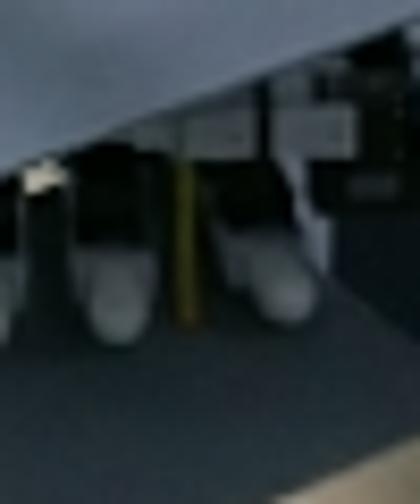

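Call:
{"name": "move", "arguments": {"target": [0,-0.0133,0,0,0,0,0.754,-0.25,0.576,0.696,0.754,0.25,0.576,0.696,0.754,-0.15,0.576,0.696,-0.571,0.678,0.226,0.168,0.7,-0.8,0,0,0,0,0,0,0.754,0.1,0.576,0.696,0.754,-0.1,0.576,0.696,0.754,-0.15,0.576,0.696,0.714,0.678,0.226,0.168,0.1,-0.8], "speed": 0.015, "cameras": []}}

Scene clock: 2995.50 s.
left_arm: end_effector_position=(+0.4742, -0.2695, +0.4631) hand_goal=(+0.754, -0.250, +0.576, +0.696, +0.754, +0.250, +0.576, +0.696, +0.754, -0.150, +0.576, +0.696, -0.570, +0.678, +0.226, +0.168) hand_measured=(+0.762, -0.076, +0.576, +0.694, +0.762, +0.080, +0.576, +0.696, +0.762, -0.148, +0.576, +0.696, -0.572, +0.678, +0.224, +0.168) hand_current_ma=(+7, +468, +0, +0, +8, -467, +0, +0, +8, +1, +0, +0, -1, +0, -1, +0) hand_state=(goal, blocked, goal, goal, goal, blocked, goal, goal, goal, goal, goal, goal, goal, goal, goal, goal) hand_current_limit=0.70 hand_speed=-0.80 end_effector_quat_wxyz=(+0.627, +0.627, +0.326, +0.327) | right_arm: end_effector_position=(+0.5721, +0.3986, +0.2388) hand_goal=(+0.754, +0.100, +0.576, +0.696, +0.754, -0.100, +0.576, +0.696, +0.754, -0.150, +0.576, +0.696, +0.714, +0.678, +0.226, +0.168) hand_measured=(+0.734, +0.096, +0.568, +0.692, +0.734, -0.098, +0.568, +0.692, +0.746, -0.148, +0.576, +0.696, +0.708, +0.678, +0.224, +0.168) hand_current_ma=(-57, -5, -14, -6, -57, +4, -14, -6, -15, +4, +0, +0, -14, -1, -3, +0) hand_state=(blocked, goal, goal, goal, blocked, goal, goal, goal, goal, goal, goal, goal, goal, goal, goal, goal) hand_current_limit=0.10 hand_speed=-0.80 end_effector_quat_wxyz=(+0.683, -0.683, +0.183, -0.183)
Joint positions: left_arm=[3.059 -1.669 -2.373 0.902 1.043 -6.283] | right_arm=[0.113 -1.259 1.633 -0.372 0.637 -0.002]
Joint torques (N m): left_arm=[-3.77 12.59 8.19 2.95 1.24 0.42] | right_arm=[2.77 -37.88 -17.36 -1.55 0.71 -1.64]
Wrist force (N, zeroed by zero_wrist_force): left_arm=[-1.6 0.1 -2.0] | right_arm=[0.3 0.0 0.1]
Wrist torque (N m, zeroed by zero_wrist_force): left_arm=[0.09 -0.05 -0.16] | right_arm=[0.01 -0.03 0.00]
Wrist force, peak (N, zeroed by zero_wrist_force): left_arm=[-3.4 0.6 -4.5] | right_arm=[0.3 -0.4 -0.1]
Hand target: left_arm +0.4742, -0.2695, +0.4630; +0.627, +0.627, +0.326, +0.327 | right_arm +0.5721, +0.3986, +0.2388; +0.683, -0.683, +0.183, -0.183
Off the commanded pose: left_arm 0.000 m, 0 deg | right_arm 0.000 m, 0 deg.
move: done
No camera images: "cameras" was empty.

Call:
{"name": "move", "arguments": {"target": [[0,0,0,0,0,0,0.754,-0.25,0.576,0.696,0.754,0.25,0.576,0.696,0.754,-0.15,0.576,0.696,-0.571,0.678,0.226,0.168,0.7,-0.8,0,0,0,0,0,0,0.754,-0.25,0.576,0.696,0.754,0.25,0.576,0.696,0.754,-0.15,0.576,0.696,0.714,0.678,0.226,0.168,0.7,-0.8],[0,0,0,0,0,0,0.754,0.05,0.576,0.696,0.754,-0.05,0.576,0.696,0.754,-0.15,0.576,0.696,-0.571,0.678,0.226,0.168,0.2,-0.8,0,0,0,0,0,0,0.754,-0.25,0.576,0.696,0.754,0.25,0.576,0.696,0.754,-0.15,0.576,0.696,0.714,0.678,0.226,0.168,0.7,-0.8],[0,0.115,0,0,0,0,0.754,-0.25,0.576,0.696,0.754,0.25,0.576,0.696,0.754,-0.15,0.576,0.696,-0.571,0.678,0.226,0.168,0.7,-0.8,0,0,0,0,0,0,0.754,-0.25,0.576,0.696,0.754,0.25,0.576,0.696,0.754,-0.15,0.576,0.696,0.714,0.678,0.226,0.168,0.7,-0.8],[0,0.115,0,0,0,0,0.754,-0.25,0.576,0.696,0.754,0.25,0.576,0.696,0.754,-0.15,0.576,0.696,-0.571,0.678,0.226,0.168,0.7,-0.8,0,0,0,0,0,0,0.754,0.1,0.576,0.696,0.754,-0.1,0.576,0.696,0.754,-0.15,0.576,0.696,0.714,0.678,0.226,0.168,0.1,-0.8]], "speed": 0.08, "cameras": []}}

Call:
{"name": "move", "arguments": {"target": [0,-0.115,0,0,0,0,0.754,-0.25,0.576,0.696,0.754,0.25,0.576,0.696,0.754,-0.15,0.576,0.696,-0.571,0.678,0.226,0.168,0.7,-0.8,0,0,0,0,0,0,0.754,0.1,0.576,0.696,0.754,-0.1,0.576,0.696,0.754,-0.15,0.576,0.696,0.714,0.678,0.226,0.168,0.1,-0.8], "speed": 0.04, "stop_force": 3, "cameras": []}}

Scene clock: 3042.03 s.
left_arm: end_effector_position=(+0.4740, -0.2695, +0.5320) hand_goal=(+0.754, -0.250, +0.576, +0.696, +0.754, +0.250, +0.576, +0.696, +0.754, -0.150, +0.576, +0.696, -0.570, +0.678, +0.226, +0.168) hand_measured=(+0.762, -0.076, +0.576, +0.694, +0.762, +0.072, +0.576, +0.696, +0.762, -0.148, +0.576, +0.696, -0.572, +0.678, +0.224, +0.168) hand_current_ma=(+7, +468, +0, +0, +8, -467, +0, +0, +8, +1, +0, +0, -1, +0, -1, +0) hand_state=(goal, blocked, goal, goal, goal, blocked, goal, goal, goal, goal, goal, goal, goal, goal, goal, goal) hand_current_limit=0.70 hand_speed=-0.80 end_effector_quat_wxyz=(+0.627, +0.627, +0.326, +0.327) | right_arm: end_effector_position=(+0.5721, +0.3986, +0.2388) hand_goal=(+0.754, +0.100, +0.576, +0.696, +0.754, -0.100, +0.576, +0.696, +0.754, -0.150, +0.576, +0.696, +0.714, +0.678, +0.226, +0.168) hand_measured=(+0.734, +0.096, +0.568, +0.692, +0.734, -0.098, +0.568, +0.692, +0.746, -0.148, +0.576, +0.696, +0.708, +0.678, +0.224, +0.168) hand_current_ma=(-57, -5, -14, -6, -57, +4, -14, -6, -15, +4, +0, +0, -14, -1, -3, +0) hand_state=(blocked, goal, goal, goal, blocked, goal, goal, goal, goal, goal, goal, goal, goal, goal, goal, goal) hand_current_limit=0.10 hand_speed=-0.80 end_effector_quat_wxyz=(+0.683, -0.683, +0.183, -0.183)
Joint positions: left_arm=[3.059 -1.512 -2.288 0.659 1.043 -6.283] | right_arm=[0.113 -1.259 1.633 -0.372 0.637 -0.002]
Joint torques (N m): left_arm=[-6.73 25.2 26.69 -0.14 1.42 1.5] | right_arm=[0.97 -38.86 -15.82 -1.56 -1.21 -1.43]
Wrist force (N, zeroed by zero_wrist_force): left_arm=[-0.3 -0.2 0.0] | right_arm=[-0.1 -0.1 -0.2]
Wrist torque (N m, zeroed by zero_wrist_force): left_arm=[-0.08 0.04 -0.17] | right_arm=[0.02 0.01 -0.03]
Wrist force, peak (N, zeroed by zero_wrist_force): left_arm=[-1.2 0.1 -3.0] | right_arm=[2.2 0.3 0.8]
Hand target: left_arm +0.4740, -0.2695, +0.5320; +0.627, +0.627, +0.326, +0.327 | right_arm +0.5721, +0.3986, +0.2388; +0.683, -0.683, +0.183, -0.183
Off the commanded pose: left_arm 0.000 m, 0 deg | right_arm 0.000 m, 0 deg.
move: done
No camera images: "cameras" was empty.

Scene clock: 3044.90 s.
left_arm: end_effector_position=(+0.4742, -0.2694, +0.4630) hand_goal=(+0.754, -0.250, +0.576, +0.696, +0.754, +0.250, +0.576, +0.696, +0.754, -0.150, +0.576, +0.696, -0.570, +0.678, +0.226, +0.168) hand_measured=(+0.762, -0.076, +0.576, +0.694, +0.762, +0.072, +0.576, +0.696, +0.762, -0.148, +0.576, +0.696, -0.572, +0.678, +0.224, +0.168) hand_current_ma=(+8, +468, +0, +0, +8, -467, +0, +0, +8, +1, +0, +0, -1, +0, -1, +0) hand_state=(goal, blocked, goal, goal, goal, blocked, goal, goal, goal, goal, goal, goal, goal, goal, goal, goal) hand_current_limit=0.70 hand_speed=-0.80 end_effector_quat_wxyz=(+0.627, +0.627, +0.326, +0.327) | right_arm: end_effector_position=(+0.5721, +0.3986, +0.2388) hand_goal=(+0.754, +0.100, +0.576, +0.696, +0.754, -0.100, +0.576, +0.696, +0.754, -0.150, +0.576, +0.696, +0.714, +0.678, +0.226, +0.168) hand_measured=(+0.734, +0.096, +0.568, +0.692, +0.734, -0.098, +0.568, +0.692, +0.746, -0.148, +0.576, +0.696, +0.708, +0.678, +0.224, +0.168) hand_current_ma=(-57, -5, -14, -6, -57, +4, -14, -6, -15, +4, +0, +0, -14, -1, -3, +0) hand_state=(blocked, goal, goal, goal, blocked, goal, goal, goal, goal, goal, goal, goal, goal, goal, goal, goal) hand_current_limit=0.10 hand_speed=-0.80 end_effector_quat_wxyz=(+0.683, -0.683, +0.183, -0.183)
Joint positions: left_arm=[3.059 -1.669 -2.373 0.903 1.043 -6.283] | right_arm=[0.113 -1.259 1.633 -0.372 0.637 -0.002]
Joint torques (N m): left_arm=[5.71 13.41 6.25 3.46 -0.34 -1.64] | right_arm=[0.82 -38.51 -16.68 -1.48 -0.5 -1.41]
Wrist force (N, zeroed by zero_wrist_force): left_arm=[-0.2 -0.3 -0.1] | right_arm=[0.1 -0.2 0.0]
Wrist torque (N m, zeroed by zero_wrist_force): left_arm=[-0.04 0.01 -0.13] | right_arm=[-0.01 -0.01 -0.02]
Wrist force, peak (N, zeroed by zero_wrist_force): left_arm=[-0.4 -0.5 -0.5] | right_arm=[0.2 -0.4 0.0]
Hand target: left_arm +0.4742, -0.2695, +0.4630; +0.627, +0.627, +0.326, +0.327 | right_arm +0.5721, +0.3986, +0.2388; +0.683, -0.683, +0.183, -0.183
Off the commanded pose: left_arm 0.000 m, 0 deg | right_arm 0.000 m, 0 deg.
move: done
No camera images: "cameras" was empty.

Call:
{"name": "move", "arguments": {"target": [0,0.115,0,0,0,0,0.754,-0.25,0.576,0.696,0.754,0.25,0.576,0.696,0.754,-0.15,0.576,0.696,-0.571,0.678,0.226,0.168,0.7,-0.8,0,0,0,0,0,0,0.754,0.1,0.576,0.696,0.754,-0.1,0.576,0.696,0.754,-0.15,0.576,0.696,0.714,0.678,0.226,0.168,0.1,-0.8], "speed": 0.04, "stop_force": 3, "cameras": []}}

Scene clock: 3068.17 s.
left_arm: end_effector_position=(+0.4740, -0.2695, +0.5320) hand_goal=(+0.754, -0.250, +0.576, +0.696, +0.754, +0.250, +0.576, +0.696, +0.754, -0.150, +0.576, +0.696, -0.570, +0.678, +0.226, +0.168) hand_measured=(+0.762, -0.076, +0.576, +0.694, +0.762, +0.072, +0.576, +0.696, +0.762, -0.148, +0.576, +0.696, -0.572, +0.678, +0.224, +0.168) hand_current_ma=(+8, +467, +0, +0, +8, -467, +0, +0, +8, +1, +0, +0, -1, +0, -1, +0) hand_state=(goal, blocked, goal, goal, goal, blocked, goal, goal, goal, goal, goal, goal, goal, goal, goal, goal) hand_current_limit=0.70 hand_speed=-0.80 end_effector_quat_wxyz=(+0.627, +0.627, +0.326, +0.327) | right_arm: end_effector_position=(+0.5721, +0.3986, +0.2388) hand_goal=(+0.754, +0.100, +0.576, +0.696, +0.754, -0.100, +0.576, +0.696, +0.754, -0.150, +0.576, +0.696, +0.714, +0.678, +0.226, +0.168) hand_measured=(+0.734, +0.096, +0.568, +0.692, +0.734, -0.098, +0.568, +0.692, +0.746, -0.148, +0.576, +0.696, +0.708, +0.678, +0.224, +0.168) hand_current_ma=(-57, -5, -14, -6, -57, +4, -14, -6, -15, +4, +0, +0, -14, -1, -3, +0) hand_state=(blocked, goal, goal, goal, blocked, goal, goal, goal, goal, goal, goal, goal, goal, goal, goal, goal) hand_current_limit=0.10 hand_speed=-0.80 end_effector_quat_wxyz=(+0.683, -0.683, +0.183, -0.183)
Joint positions: left_arm=[3.059 -1.512 -2.288 0.659 1.043 -6.283] | right_arm=[0.113 -1.259 1.633 -0.372 0.637 -0.002]
Joint torques (N m): left_arm=[-7.54 25.63 24.89 0.02 2.11 1.92] | right_arm=[0.54 -37.9 -16.74 -1.52 0.56 -1.63]
Wrist force (N, zeroed by zero_wrist_force): left_arm=[0.0 -0.5 -0.2] | right_arm=[0.1 0.0 -0.2]
Wrist torque (N m, zeroed by zero_wrist_force): left_arm=[-0.10 0.00 -0.07] | right_arm=[0.02 -0.01 -0.01]
Wrist force, peak (N, zeroed by zero_wrist_force): left_arm=[-0.4 -0.6 -0.3] | right_arm=[0.4 -0.3 -0.3]
Hand target: left_arm +0.4740, -0.2695, +0.5320; +0.627, +0.627, +0.326, +0.327 | right_arm +0.5721, +0.3986, +0.2388; +0.683, -0.683, +0.183, -0.183
Off the commanded pose: left_arm 0.000 m, 0 deg | right_arm 0.000 m, 0 deg.
move: done
No camera images: "cameras" was empty.

Call:
{"name": "move", "arguments": {"target": [[0,0,0,0,0,0,0.754,-0.25,0.576,0.696,0.754,0.25,0.576,0.696,0.754,-0.15,0.576,0.696,-0.571,0.678,0.226,0.168,0.7,-0.8,0,0,0,0,0,0,0.754,-0.25,0.576,0.696,0.754,0.25,0.576,0.696,0.754,-0.15,0.576,0.696,0.714,0.678,0.226,0.168,0.7,-0.8],[0,0,0,0,0,0,0.754,0.05,0.576,0.696,0.754,-0.05,0.576,0.696,0.754,-0.15,0.576,0.696,-0.571,0.678,0.226,0.168,0.2,-0.8,0,0,0,0,0,0,0.754,-0.25,0.576,0.696,0.754,0.25,0.576,0.696,0.754,-0.15,0.576,0.696,0.714,0.678,0.226,0.168,0.7,-0.8],[0,-0.115,0,0,0,0,0.754,-0.25,0.576,0.696,0.754,0.25,0.576,0.696,0.754,-0.15,0.576,0.696,-0.571,0.678,0.226,0.168,0.7,-0.8,0,0,0,0,0,0,0.754,-0.25,0.576,0.696,0.754,0.25,0.576,0.696,0.754,-0.15,0.576,0.696,0.714,0.678,0.226,0.168,0.7,-0.8],[0,-0.115,0,0,0,0,0.754,-0.25,0.576,0.696,0.754,0.25,0.576,0.696,0.754,-0.15,0.576,0.696,-0.571,0.678,0.226,0.168,0.7,-0.8,0,0,0,0,0,0,0.754,0.1,0.576,0.696,0.754,-0.1,0.576,0.696,0.754,-0.15,0.576,0.696,0.714,0.678,0.226,0.168,0.1,-0.8]], "speed": 0.08, "cameras": []}}

Call:
{"name": "move", "arguments": {"target": [0,0.115,0,0,0,0,0.754,-0.25,0.576,0.696,0.754,0.25,0.576,0.696,0.754,-0.15,0.576,0.696,-0.571,0.678,0.226,0.168,0.7,-0.8,0,0,0,0,0,0,0.754,0.1,0.576,0.696,0.754,-0.1,0.576,0.696,0.754,-0.15,0.576,0.696,0.714,0.678,0.226,0.168,0.1,-0.8], "speed": 0.02, "stop_force": 3, "cameras": []}}

Scene clock: 3092.07 s.
left_arm: end_effector_position=(+0.4742, -0.2695, +0.4630) hand_goal=(+0.754, -0.250, +0.576, +0.696, +0.754, +0.250, +0.576, +0.696, +0.754, -0.150, +0.576, +0.696, -0.570, +0.678, +0.226, +0.168) hand_measured=(+0.762, -0.078, +0.578, +0.694, +0.762, +0.070, +0.576, +0.696, +0.762, -0.148, +0.576, +0.696, -0.572, +0.678, +0.224, +0.168) hand_current_ma=(+8, +467, +0, +0, +8, -467, +0, +0, +8, +1, +0, +0, -1, +0, -1, +0) hand_state=(goal, blocked, goal, goal, goal, blocked, goal, goal, goal, goal, goal, goal, goal, goal, goal, goal) hand_current_limit=0.70 hand_speed=-0.80 end_effector_quat_wxyz=(+0.627, +0.627, +0.326, +0.327) | right_arm: end_effector_position=(+0.5721, +0.3986, +0.2388) hand_goal=(+0.754, +0.100, +0.576, +0.696, +0.754, -0.100, +0.576, +0.696, +0.754, -0.150, +0.576, +0.696, +0.714, +0.678, +0.226, +0.168) hand_measured=(+0.734, +0.096, +0.568, +0.692, +0.734, -0.098, +0.568, +0.692, +0.746, -0.148, +0.576, +0.696, +0.708, +0.678, +0.224, +0.168) hand_current_ma=(-57, -5, -14, -6, -57, +4, -14, -6, -15, +4, +0, +0, -14, -1, -3, +0) hand_state=(blocked, goal, goal, goal, blocked, goal, goal, goal, goal, goal, goal, goal, goal, goal, goal, goal) hand_current_limit=0.10 hand_speed=-0.80 end_effector_quat_wxyz=(+0.683, -0.683, +0.183, -0.183)
Joint positions: left_arm=[3.059 -1.669 -2.373 0.903 1.043 -6.283] | right_arm=[0.113 -1.259 1.633 -0.372 0.637 -0.002]
Joint torques (N m): left_arm=[7.25 12.8 7.42 3.21 -0.63 -2.02] | right_arm=[-0.49 -37.78 -16.92 -1.73 -0.43 -1.39]
Wrist force (N, zeroed by zero_wrist_force): left_arm=[-0.2 -0.2 -0.3] | right_arm=[-0.2 -0.1 0.0]
Wrist torque (N m, zeroed by zero_wrist_force): left_arm=[-0.01 0.02 -0.01] | right_arm=[-0.01 0.02 -0.03]
Wrist force, peak (N, zeroed by zero_wrist_force): left_arm=[-0.5 0.1 -3.6] | right_arm=[2.3 -0.4 0.1]
Hand target: left_arm +0.4742, -0.2695, +0.4630; +0.627, +0.627, +0.326, +0.327 | right_arm +0.5721, +0.3986, +0.2388; +0.683, -0.683, +0.183, -0.183
Off the commanded pose: left_arm 0.000 m, 0 deg | right_arm 0.000 m, 0 deg.
move: done
No camera images: "cameras" was empty.

Scene clock: 3095.97 s.
left_arm: end_effector_position=(+0.4741, -0.2695, +0.5171) hand_goal=(+0.754, -0.250, +0.576, +0.696, +0.754, +0.250, +0.576, +0.696, +0.754, -0.150, +0.576, +0.696, -0.570, +0.678, +0.226, +0.168) hand_measured=(+0.776, -0.080, +0.586, +0.696, +0.778, +0.070, +0.586, +0.696, +0.762, -0.148, +0.576, +0.696, -0.572, +0.678, +0.224, +0.168) hand_current_ma=(+35, +468, +11, +0, +36, -467, +11, +0, +8, +1, +0, +0, -1, +0, -1, +0) hand_state=(blocked, blocked, goal, goal, blocked, blocked, goal, goal, goal, goal, goal, goal, goal, goal, goal, goal) hand_current_limit=0.70 hand_speed=-0.80 end_effector_quat_wxyz=(+0.627, +0.627, +0.326, +0.327) | right_arm: end_effector_position=(+0.5721, +0.3986, +0.2388) hand_goal=(+0.754, +0.100, +0.576, +0.696, +0.754, -0.100, +0.576, +0.696, +0.754, -0.150, +0.576, +0.696, +0.714, +0.678, +0.226, +0.168) hand_measured=(+0.734, +0.096, +0.568, +0.692, +0.734, -0.098, +0.568, +0.692, +0.746, -0.148, +0.576, +0.696, +0.708, +0.678, +0.224, +0.168) hand_current_ma=(-57, -5, -14, -6, -57, +4, -14, -6, -15, +4, +0, +0, -14, -1, -3, +0) hand_state=(blocked, goal, goal, goal, blocked, goal, goal, goal, goal, goal, goal, goal, goal, goal, goal, goal) hand_current_limit=0.10 hand_speed=-0.80 end_effector_quat_wxyz=(+0.683, -0.683, +0.183, -0.183)
Joint positions: left_arm=[3.059 -1.541 -2.309 0.711 1.043 -6.283] | right_arm=[0.113 -1.259 1.633 -0.372 0.637 -0.002]
Joint torques (N m): left_arm=[-4.07 11.47 8.81 3.35 1.98 -1.01] | right_arm=[-1.41 -38.96 -17.19 -1.68 -1.29 -1.27]
Wrist force (N, zeroed by zero_wrist_force): left_arm=[0.0 -0.3 0.0] | right_arm=[0.1 -0.2 -0.2]
Wrist torque (N m, zeroed by zero_wrist_force): left_arm=[-0.09 0.00 0.02] | right_arm=[-0.01 -0.02 -0.01]
Wrist force, peak (N, zeroed by zero_wrist_force): left_arm=[-0.3 -3.8 -0.1] | right_arm=[0.1 -0.4 0.0]
Hand target: left_arm +0.4741, -0.2695, +0.5171; +0.627, +0.627, +0.326, +0.327 (not the last commanded pose) | right_arm +0.5721, +0.3986, +0.2388; +0.683, -0.683, +0.183, -0.183
Off the commanded pose: left_arm 0.015 m, 0 deg | right_arm 0.000 m, 0 deg.
move: contact (left_arm)
No camera images: "cameras" was empty.

Call:
{"name": "move", "arguments": {"target": [0,0,0,0,0,0,0.754,-0.25,0.576,0.696,0.754,0.25,0.576,0.696,0.754,-0.15,0.576,0.696,-0.571,0.678,0.226,0.168,0.7,-0.8,0,0,-0.12,0,0,0,0.754,0.1,0.576,0.696,0.754,-0.1,0.576,0.696,0.754,-0.15,0.576,0.696,0.714,0.678,0.226,0.168,0.1,-0.8], "speed": 0.1, "cameras": ["cam_low", "cam_high", "cam_right_wrist"]}}

Call:
{"name": "zoom_image", "arguments": {"camera": "cam_low", "region": [260, 100, 310, 170]}}

Call:
{"name": "zoom_image", "arguments": {"camera": "cam_high", "region": [195, 130, 245, 190]}}

Scene clock: 3115.57 s.
left_arm: end_effector_position=(+0.4741, -0.2695, +0.5171) hand_goal=(+0.754, -0.250, +0.576, +0.696, +0.754, +0.250, +0.576, +0.696, +0.754, -0.150, +0.576, +0.696, -0.570, +0.678, +0.226, +0.168) hand_measured=(+0.776, -0.080, +0.586, +0.696, +0.778, +0.070, +0.586, +0.696, +0.762, -0.148, +0.576, +0.696, -0.572, +0.678, +0.224, +0.168) hand_current_ma=(+35, +468, +11, +0, +36, -467, +11, +0, +8, +1, +0, +0, -1, +0, -1, +0) hand_state=(blocked, blocked, goal, goal, blocked, blocked, goal, goal, goal, goal, goal, goal, goal, goal, goal, goal) hand_current_limit=0.70 hand_speed=-0.80 end_effector_quat_wxyz=(+0.627, +0.627, +0.326, +0.327) | right_arm: end_effector_position=(+0.5362, +0.3364, +0.2389) hand_goal=(+0.754, +0.100, +0.576, +0.696, +0.754, -0.100, +0.576, +0.696, +0.754, -0.150, +0.576, +0.696, +0.714, +0.678, +0.226, +0.168) hand_measured=(+0.734, +0.096, +0.568, +0.692, +0.734, -0.098, +0.568, +0.692, +0.746, -0.148, +0.576, +0.696, +0.708, +0.678, +0.224, +0.168) hand_current_ma=(-57, -5, -14, -6, -57, +4, -14, -6, -15, +4, +0, +0, -14, -1, -3, +0) hand_state=(blocked, goal, goal, goal, blocked, goal, goal, goal, goal, goal, goal, goal, goal, goal, goal, goal) hand_current_limit=0.10 hand_speed=-0.80 end_effector_quat_wxyz=(+0.683, -0.683, +0.183, -0.183)
Joint positions: left_arm=[3.059 -1.541 -2.309 0.711 1.043 -6.283] | right_arm=[-0.016 -1.383 1.792 -0.407 0.508 -0.002]
Joint torques (N m): left_arm=[6.34 10.71 9.81 3.11 1.24 -0.91] | right_arm=[-9.32 -35.45 -14.21 -2 -1.35 2.67]
Wrist force (N, zeroed by zero_wrist_force): left_arm=[0.1 0.0 0.0] | right_arm=[-0.2 -0.2 -0.1]
Wrist torque (N m, zeroed by zero_wrist_force): left_arm=[-0.04 -0.02 0.03] | right_arm=[-0.01 0.00 -0.10]
Wrist force, peak (N, zeroed by zero_wrist_force): left_arm=[-0.4 -0.5 -0.5] | right_arm=[0.1 0.0 -0.6]
Hand target: left_arm +0.4741, -0.2695, +0.5171; +0.627, +0.627, +0.326, +0.327 | right_arm +0.5361, +0.3362, +0.2389; +0.683, -0.683, +0.183, -0.183
Off the commanded pose: left_arm 0.000 m, 0 deg | right_arm 0.000 m, 0 deg.
move: done
Images, in order (width x height): cam_high 504x504, cam_low 504x504, cam_right_wrist 672x504.

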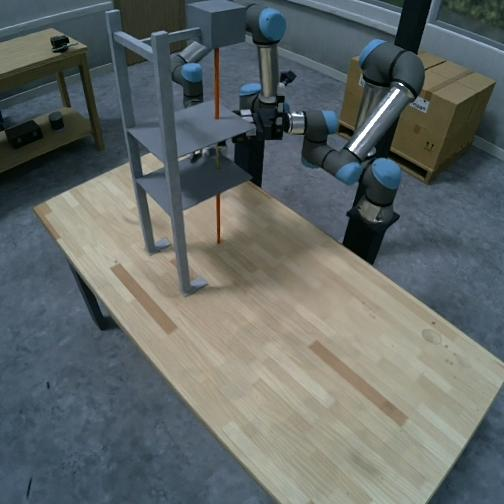

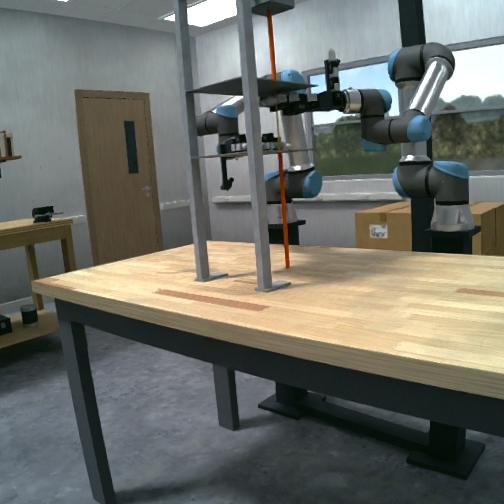

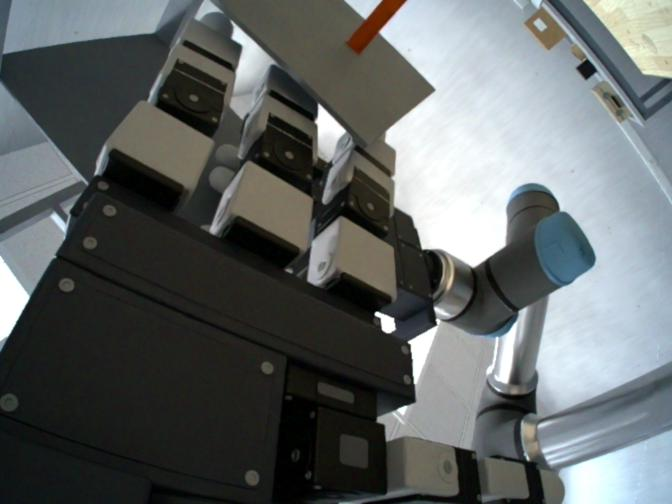

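Scaled by 7.200.

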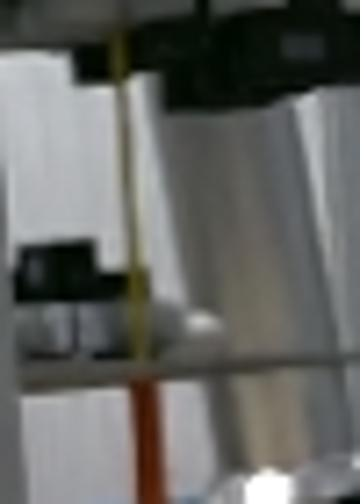

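Scaled by 8.400.

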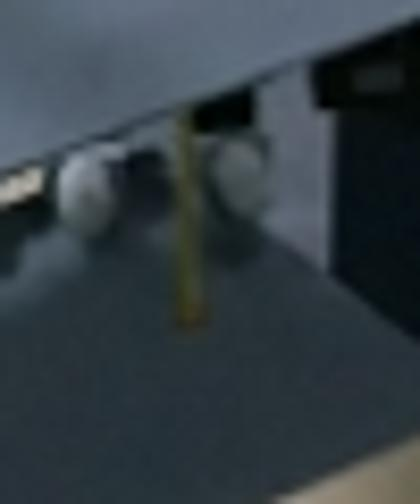

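Call:
{"name": "move", "arguments": {"target": [[0,-0.055,0,0,0,0,0.754,-0.25,0.576,0.696,0.754,0.25,0.576,0.696,0.754,-0.15,0.576,0.696,-0.571,0.678,0.226,0.168,0.7,-0.8,0,0,0,0,0,0,0.754,0.1,0.576,0.696,0.754,-0.1,0.576,0.696,0.754,-0.15,0.576,0.696,0.714,0.678,0.226,0.168,0.1,-0.8],[0,-0.0217,0,0,0,0,0.754,-0.25,0.576,0.696,0.754,0.25,0.576,0.696,0.754,-0.15,0.576,0.696,-0.571,0.678,0.226,0.168,0.7,-0.8,0,0,0,0,0,0,0.754,0.1,0.576,0.696,0.754,-0.1,0.576,0.696,0.754,-0.15,0.576,0.696,0.714,0.678,0.226,0.168,0.1,-0.8],[0.006,-0.055,0,0,0,0,0.754,-0.25,0.576,0.696,0.754,0.25,0.576,0.696,0.754,-0.15,0.576,0.696,-0.571,0.678,0.226,0.168,0.7,-0.8,0,0,0,0,0,0,0.754,0.1,0.576,0.696,0.754,-0.1,0.576,0.696,0.754,-0.15,0.576,0.696,0.714,0.678,0.226,0.168,0.1,-0.8],[-0.006,-0.0217,0,0,0,0,0.754,-0.25,0.576,0.696,0.754,0.25,0.576,0.696,0.754,-0.15,0.576,0.696,-0.571,0.678,0.226,0.168,0.7,-0.8,0,0,0,0,0,0,0.754,0.1,0.576,0.696,0.754,-0.1,0.576,0.696,0.754,-0.15,0.576,0.696,0.714,0.678,0.226,0.168,0.1,-0.8],[0.006,-0.055,0,0,0,0,0.754,-0.25,0.576,0.696,0.754,0.25,0.576,0.696,0.754,-0.15,0.576,0.696,-0.571,0.678,0.226,0.168,0.7,-0.8,0,0,0,0,0,0,0.754,0.1,0.576,0.696,0.754,-0.1,0.576,0.696,0.754,-0.15,0.576,0.696,0.714,0.678,0.226,0.168,0.1,-0.8],[0,-0.0217,0,0,0,0,0.754,-0.25,0.576,0.696,0.754,0.25,0.576,0.696,0.754,-0.15,0.576,0.696,-0.571,0.678,0.226,0.168,0.7,-0.8,0,0,0,0,0,0,0.754,0.1,0.576,0.696,0.754,-0.1,0.576,0.696,0.754,-0.15,0.576,0.696,0.714,0.678,0.226,0.168,0.1,-0.8]], "speed": 0.5, "stop_force": 30, "cameras": []}}

Call:
{"name": "move", "arguments": {"target": [0,0.045,0,0,0,0,0.754,-0.25,0.576,0.696,0.754,0.25,0.576,0.696,0.754,-0.15,0.576,0.696,-0.571,0.678,0.226,0.168,0.7,-0.8,0,0,0,0,0,0,0.754,0.1,0.576,0.696,0.754,-0.1,0.576,0.696,0.754,-0.15,0.576,0.696,0.714,0.678,0.226,0.168,0.1,-0.8], "speed": 0.02, "stop_force": 3, "cameras": []}}

Scene clock: 3173.47 s.
left_arm: end_effector_position=(+0.4741, -0.2695, +0.5041) hand_goal=(+0.754, -0.250, +0.576, +0.696, +0.754, +0.250, +0.576, +0.696, +0.754, -0.150, +0.576, +0.696, -0.570, +0.678, +0.226, +0.168) hand_measured=(+0.772, -0.092, +0.586, +0.696, +0.772, +0.066, +0.586, +0.696, +0.764, -0.148, +0.576, +0.696, -0.572, +0.678, +0.224, +0.168) hand_current_ma=(+26, +450, +8, +0, +25, -467, +10, +0, +9, +1, +0, +0, -1, +0, -1, +0) hand_state=(goal, blocked, goal, goal, goal, blocked, goal, goal, goal, goal, goal, goal, goal, goal, goal, goal) hand_current_limit=0.70 hand_speed=-0.80 end_effector_quat_wxyz=(+0.627, +0.627, +0.326, +0.327) | right_arm: end_effector_position=(+0.5361, +0.3362, +0.2389) hand_goal=(+0.754, +0.100, +0.576, +0.696, +0.754, -0.100, +0.576, +0.696, +0.754, -0.150, +0.576, +0.696, +0.714, +0.678, +0.226, +0.168) hand_measured=(+0.734, +0.096, +0.568, +0.692, +0.734, -0.098, +0.568, +0.692, +0.746, -0.148, +0.576, +0.696, +0.708, +0.678, +0.224, +0.168) hand_current_ma=(-57, -5, -14, -6, -57, +4, -14, -6, -15, +4, +0, +0, -14, -1, -3, +0) hand_state=(blocked, goal, goal, goal, blocked, goal, goal, goal, goal, goal, goal, goal, goal, goal, goal, goal) hand_current_limit=0.10 hand_speed=-0.80 end_effector_quat_wxyz=(+0.683, -0.683, +0.183, -0.183)
Joint positions: left_arm=[3.059 -1.569 -2.326 0.756 1.043 -6.283] | right_arm=[-0.016 -1.383 1.793 -0.408 0.507 -0.002]
Joint torques (N m): left_arm=[-7.54 26.91 24.56 -0.15 2.35 1.64] | right_arm=[-6.44 -34.6 -13.01 -2.21 -1.34 2.6]
Wrist force (N, zeroed by zero_wrist_force): left_arm=[0.0 -0.4 0.0] | right_arm=[-0.1 -0.2 0.1]
Wrist torque (N m, zeroed by zero_wrist_force): left_arm=[-0.08 -0.01 0.03] | right_arm=[-0.03 0.00 -0.08]
Wrist force, peak (N, zeroed by zero_wrist_force): left_arm=[-5.6 -0.2 -0.2] | right_arm=[-0.1 -0.3 0.5]
Hand target: left_arm +0.4741, -0.2695, +0.5041; +0.627, +0.627, +0.326, +0.327 | right_arm +0.5361, +0.3362, +0.2389; +0.683, -0.683, +0.183, -0.183
Off the commanded pose: left_arm 0.000 m, 0 deg | right_arm 0.000 m, 0 deg.
move: done
No camera images: "cameras" was empty.

Scene clock: 3175.30 s.
left_arm: end_effector_position=(+0.4740, -0.2695, +0.5168) hand_goal=(+0.754, -0.250, +0.576, +0.696, +0.754, +0.250, +0.576, +0.696, +0.754, -0.150, +0.576, +0.696, -0.570, +0.678, +0.226, +0.168) hand_measured=(+0.776, -0.092, +0.586, +0.696, +0.778, +0.066, +0.586, +0.696, +0.764, -0.148, +0.576, +0.696, -0.572, +0.678, +0.224, +0.168) hand_current_ma=(+35, +450, +11, +0, +36, -467, +11, +0, +9, +1, +0, +0, -1, +0, -1, +0) hand_state=(blocked, blocked, goal, goal, blocked, blocked, goal, goal, goal, goal, goal, goal, goal, goal, goal, goal) hand_current_limit=0.70 hand_speed=-0.80 end_effector_quat_wxyz=(+0.627, +0.627, +0.326, +0.327) | right_arm: end_effector_position=(+0.5361, +0.3362, +0.2389) hand_goal=(+0.754, +0.100, +0.576, +0.696, +0.754, -0.100, +0.576, +0.696, +0.754, -0.150, +0.576, +0.696, +0.714, +0.678, +0.226, +0.168) hand_measured=(+0.734, +0.096, +0.568, +0.692, +0.734, -0.098, +0.568, +0.692, +0.746, -0.148, +0.576, +0.696, +0.708, +0.678, +0.224, +0.168) hand_current_ma=(-57, -5, -14, -6, -57, +4, -14, -6, -15, +4, +0, +0, -14, -1, -3, +0) hand_state=(blocked, goal, goal, goal, blocked, goal, goal, goal, goal, goal, goal, goal, goal, goal, goal, goal) hand_current_limit=0.10 hand_speed=-0.80 end_effector_quat_wxyz=(+0.683, -0.683, +0.183, -0.183)
Joint positions: left_arm=[3.059 -1.542 -2.309 0.712 1.043 -6.283] | right_arm=[-0.016 -1.383 1.793 -0.408 0.507 -0.002]
Joint torques (N m): left_arm=[-3.37 10.79 8.65 3.23 1.15 0.05] | right_arm=[-5.13 -35.29 -13.3 -2.33 -1.52 2.65]
Wrist force (N, zeroed by zero_wrist_force): left_arm=[-0.1 -0.4 0.0] | right_arm=[0.1 -0.4 0.1]
Wrist torque (N m, zeroed by zero_wrist_force): left_arm=[-0.09 0.00 0.02] | right_arm=[-0.06 -0.03 -0.09]
Wrist force, peak (N, zeroed by zero_wrist_force): left_arm=[-0.1 -3.5 -0.1] | right_arm=[0.1 -0.3 0.5]
Hand target: left_arm +0.4740, -0.2695, +0.5168; +0.627, +0.627, +0.326, +0.327 (not the last commanded pose) | right_arm +0.5361, +0.3362, +0.2389; +0.683, -0.683, +0.183, -0.183
Off the commanded pose: left_arm 0.014 m, 0 deg | right_arm 0.000 m, 0 deg.
move: contact (left_arm)
No camera images: "cameras" was empty.


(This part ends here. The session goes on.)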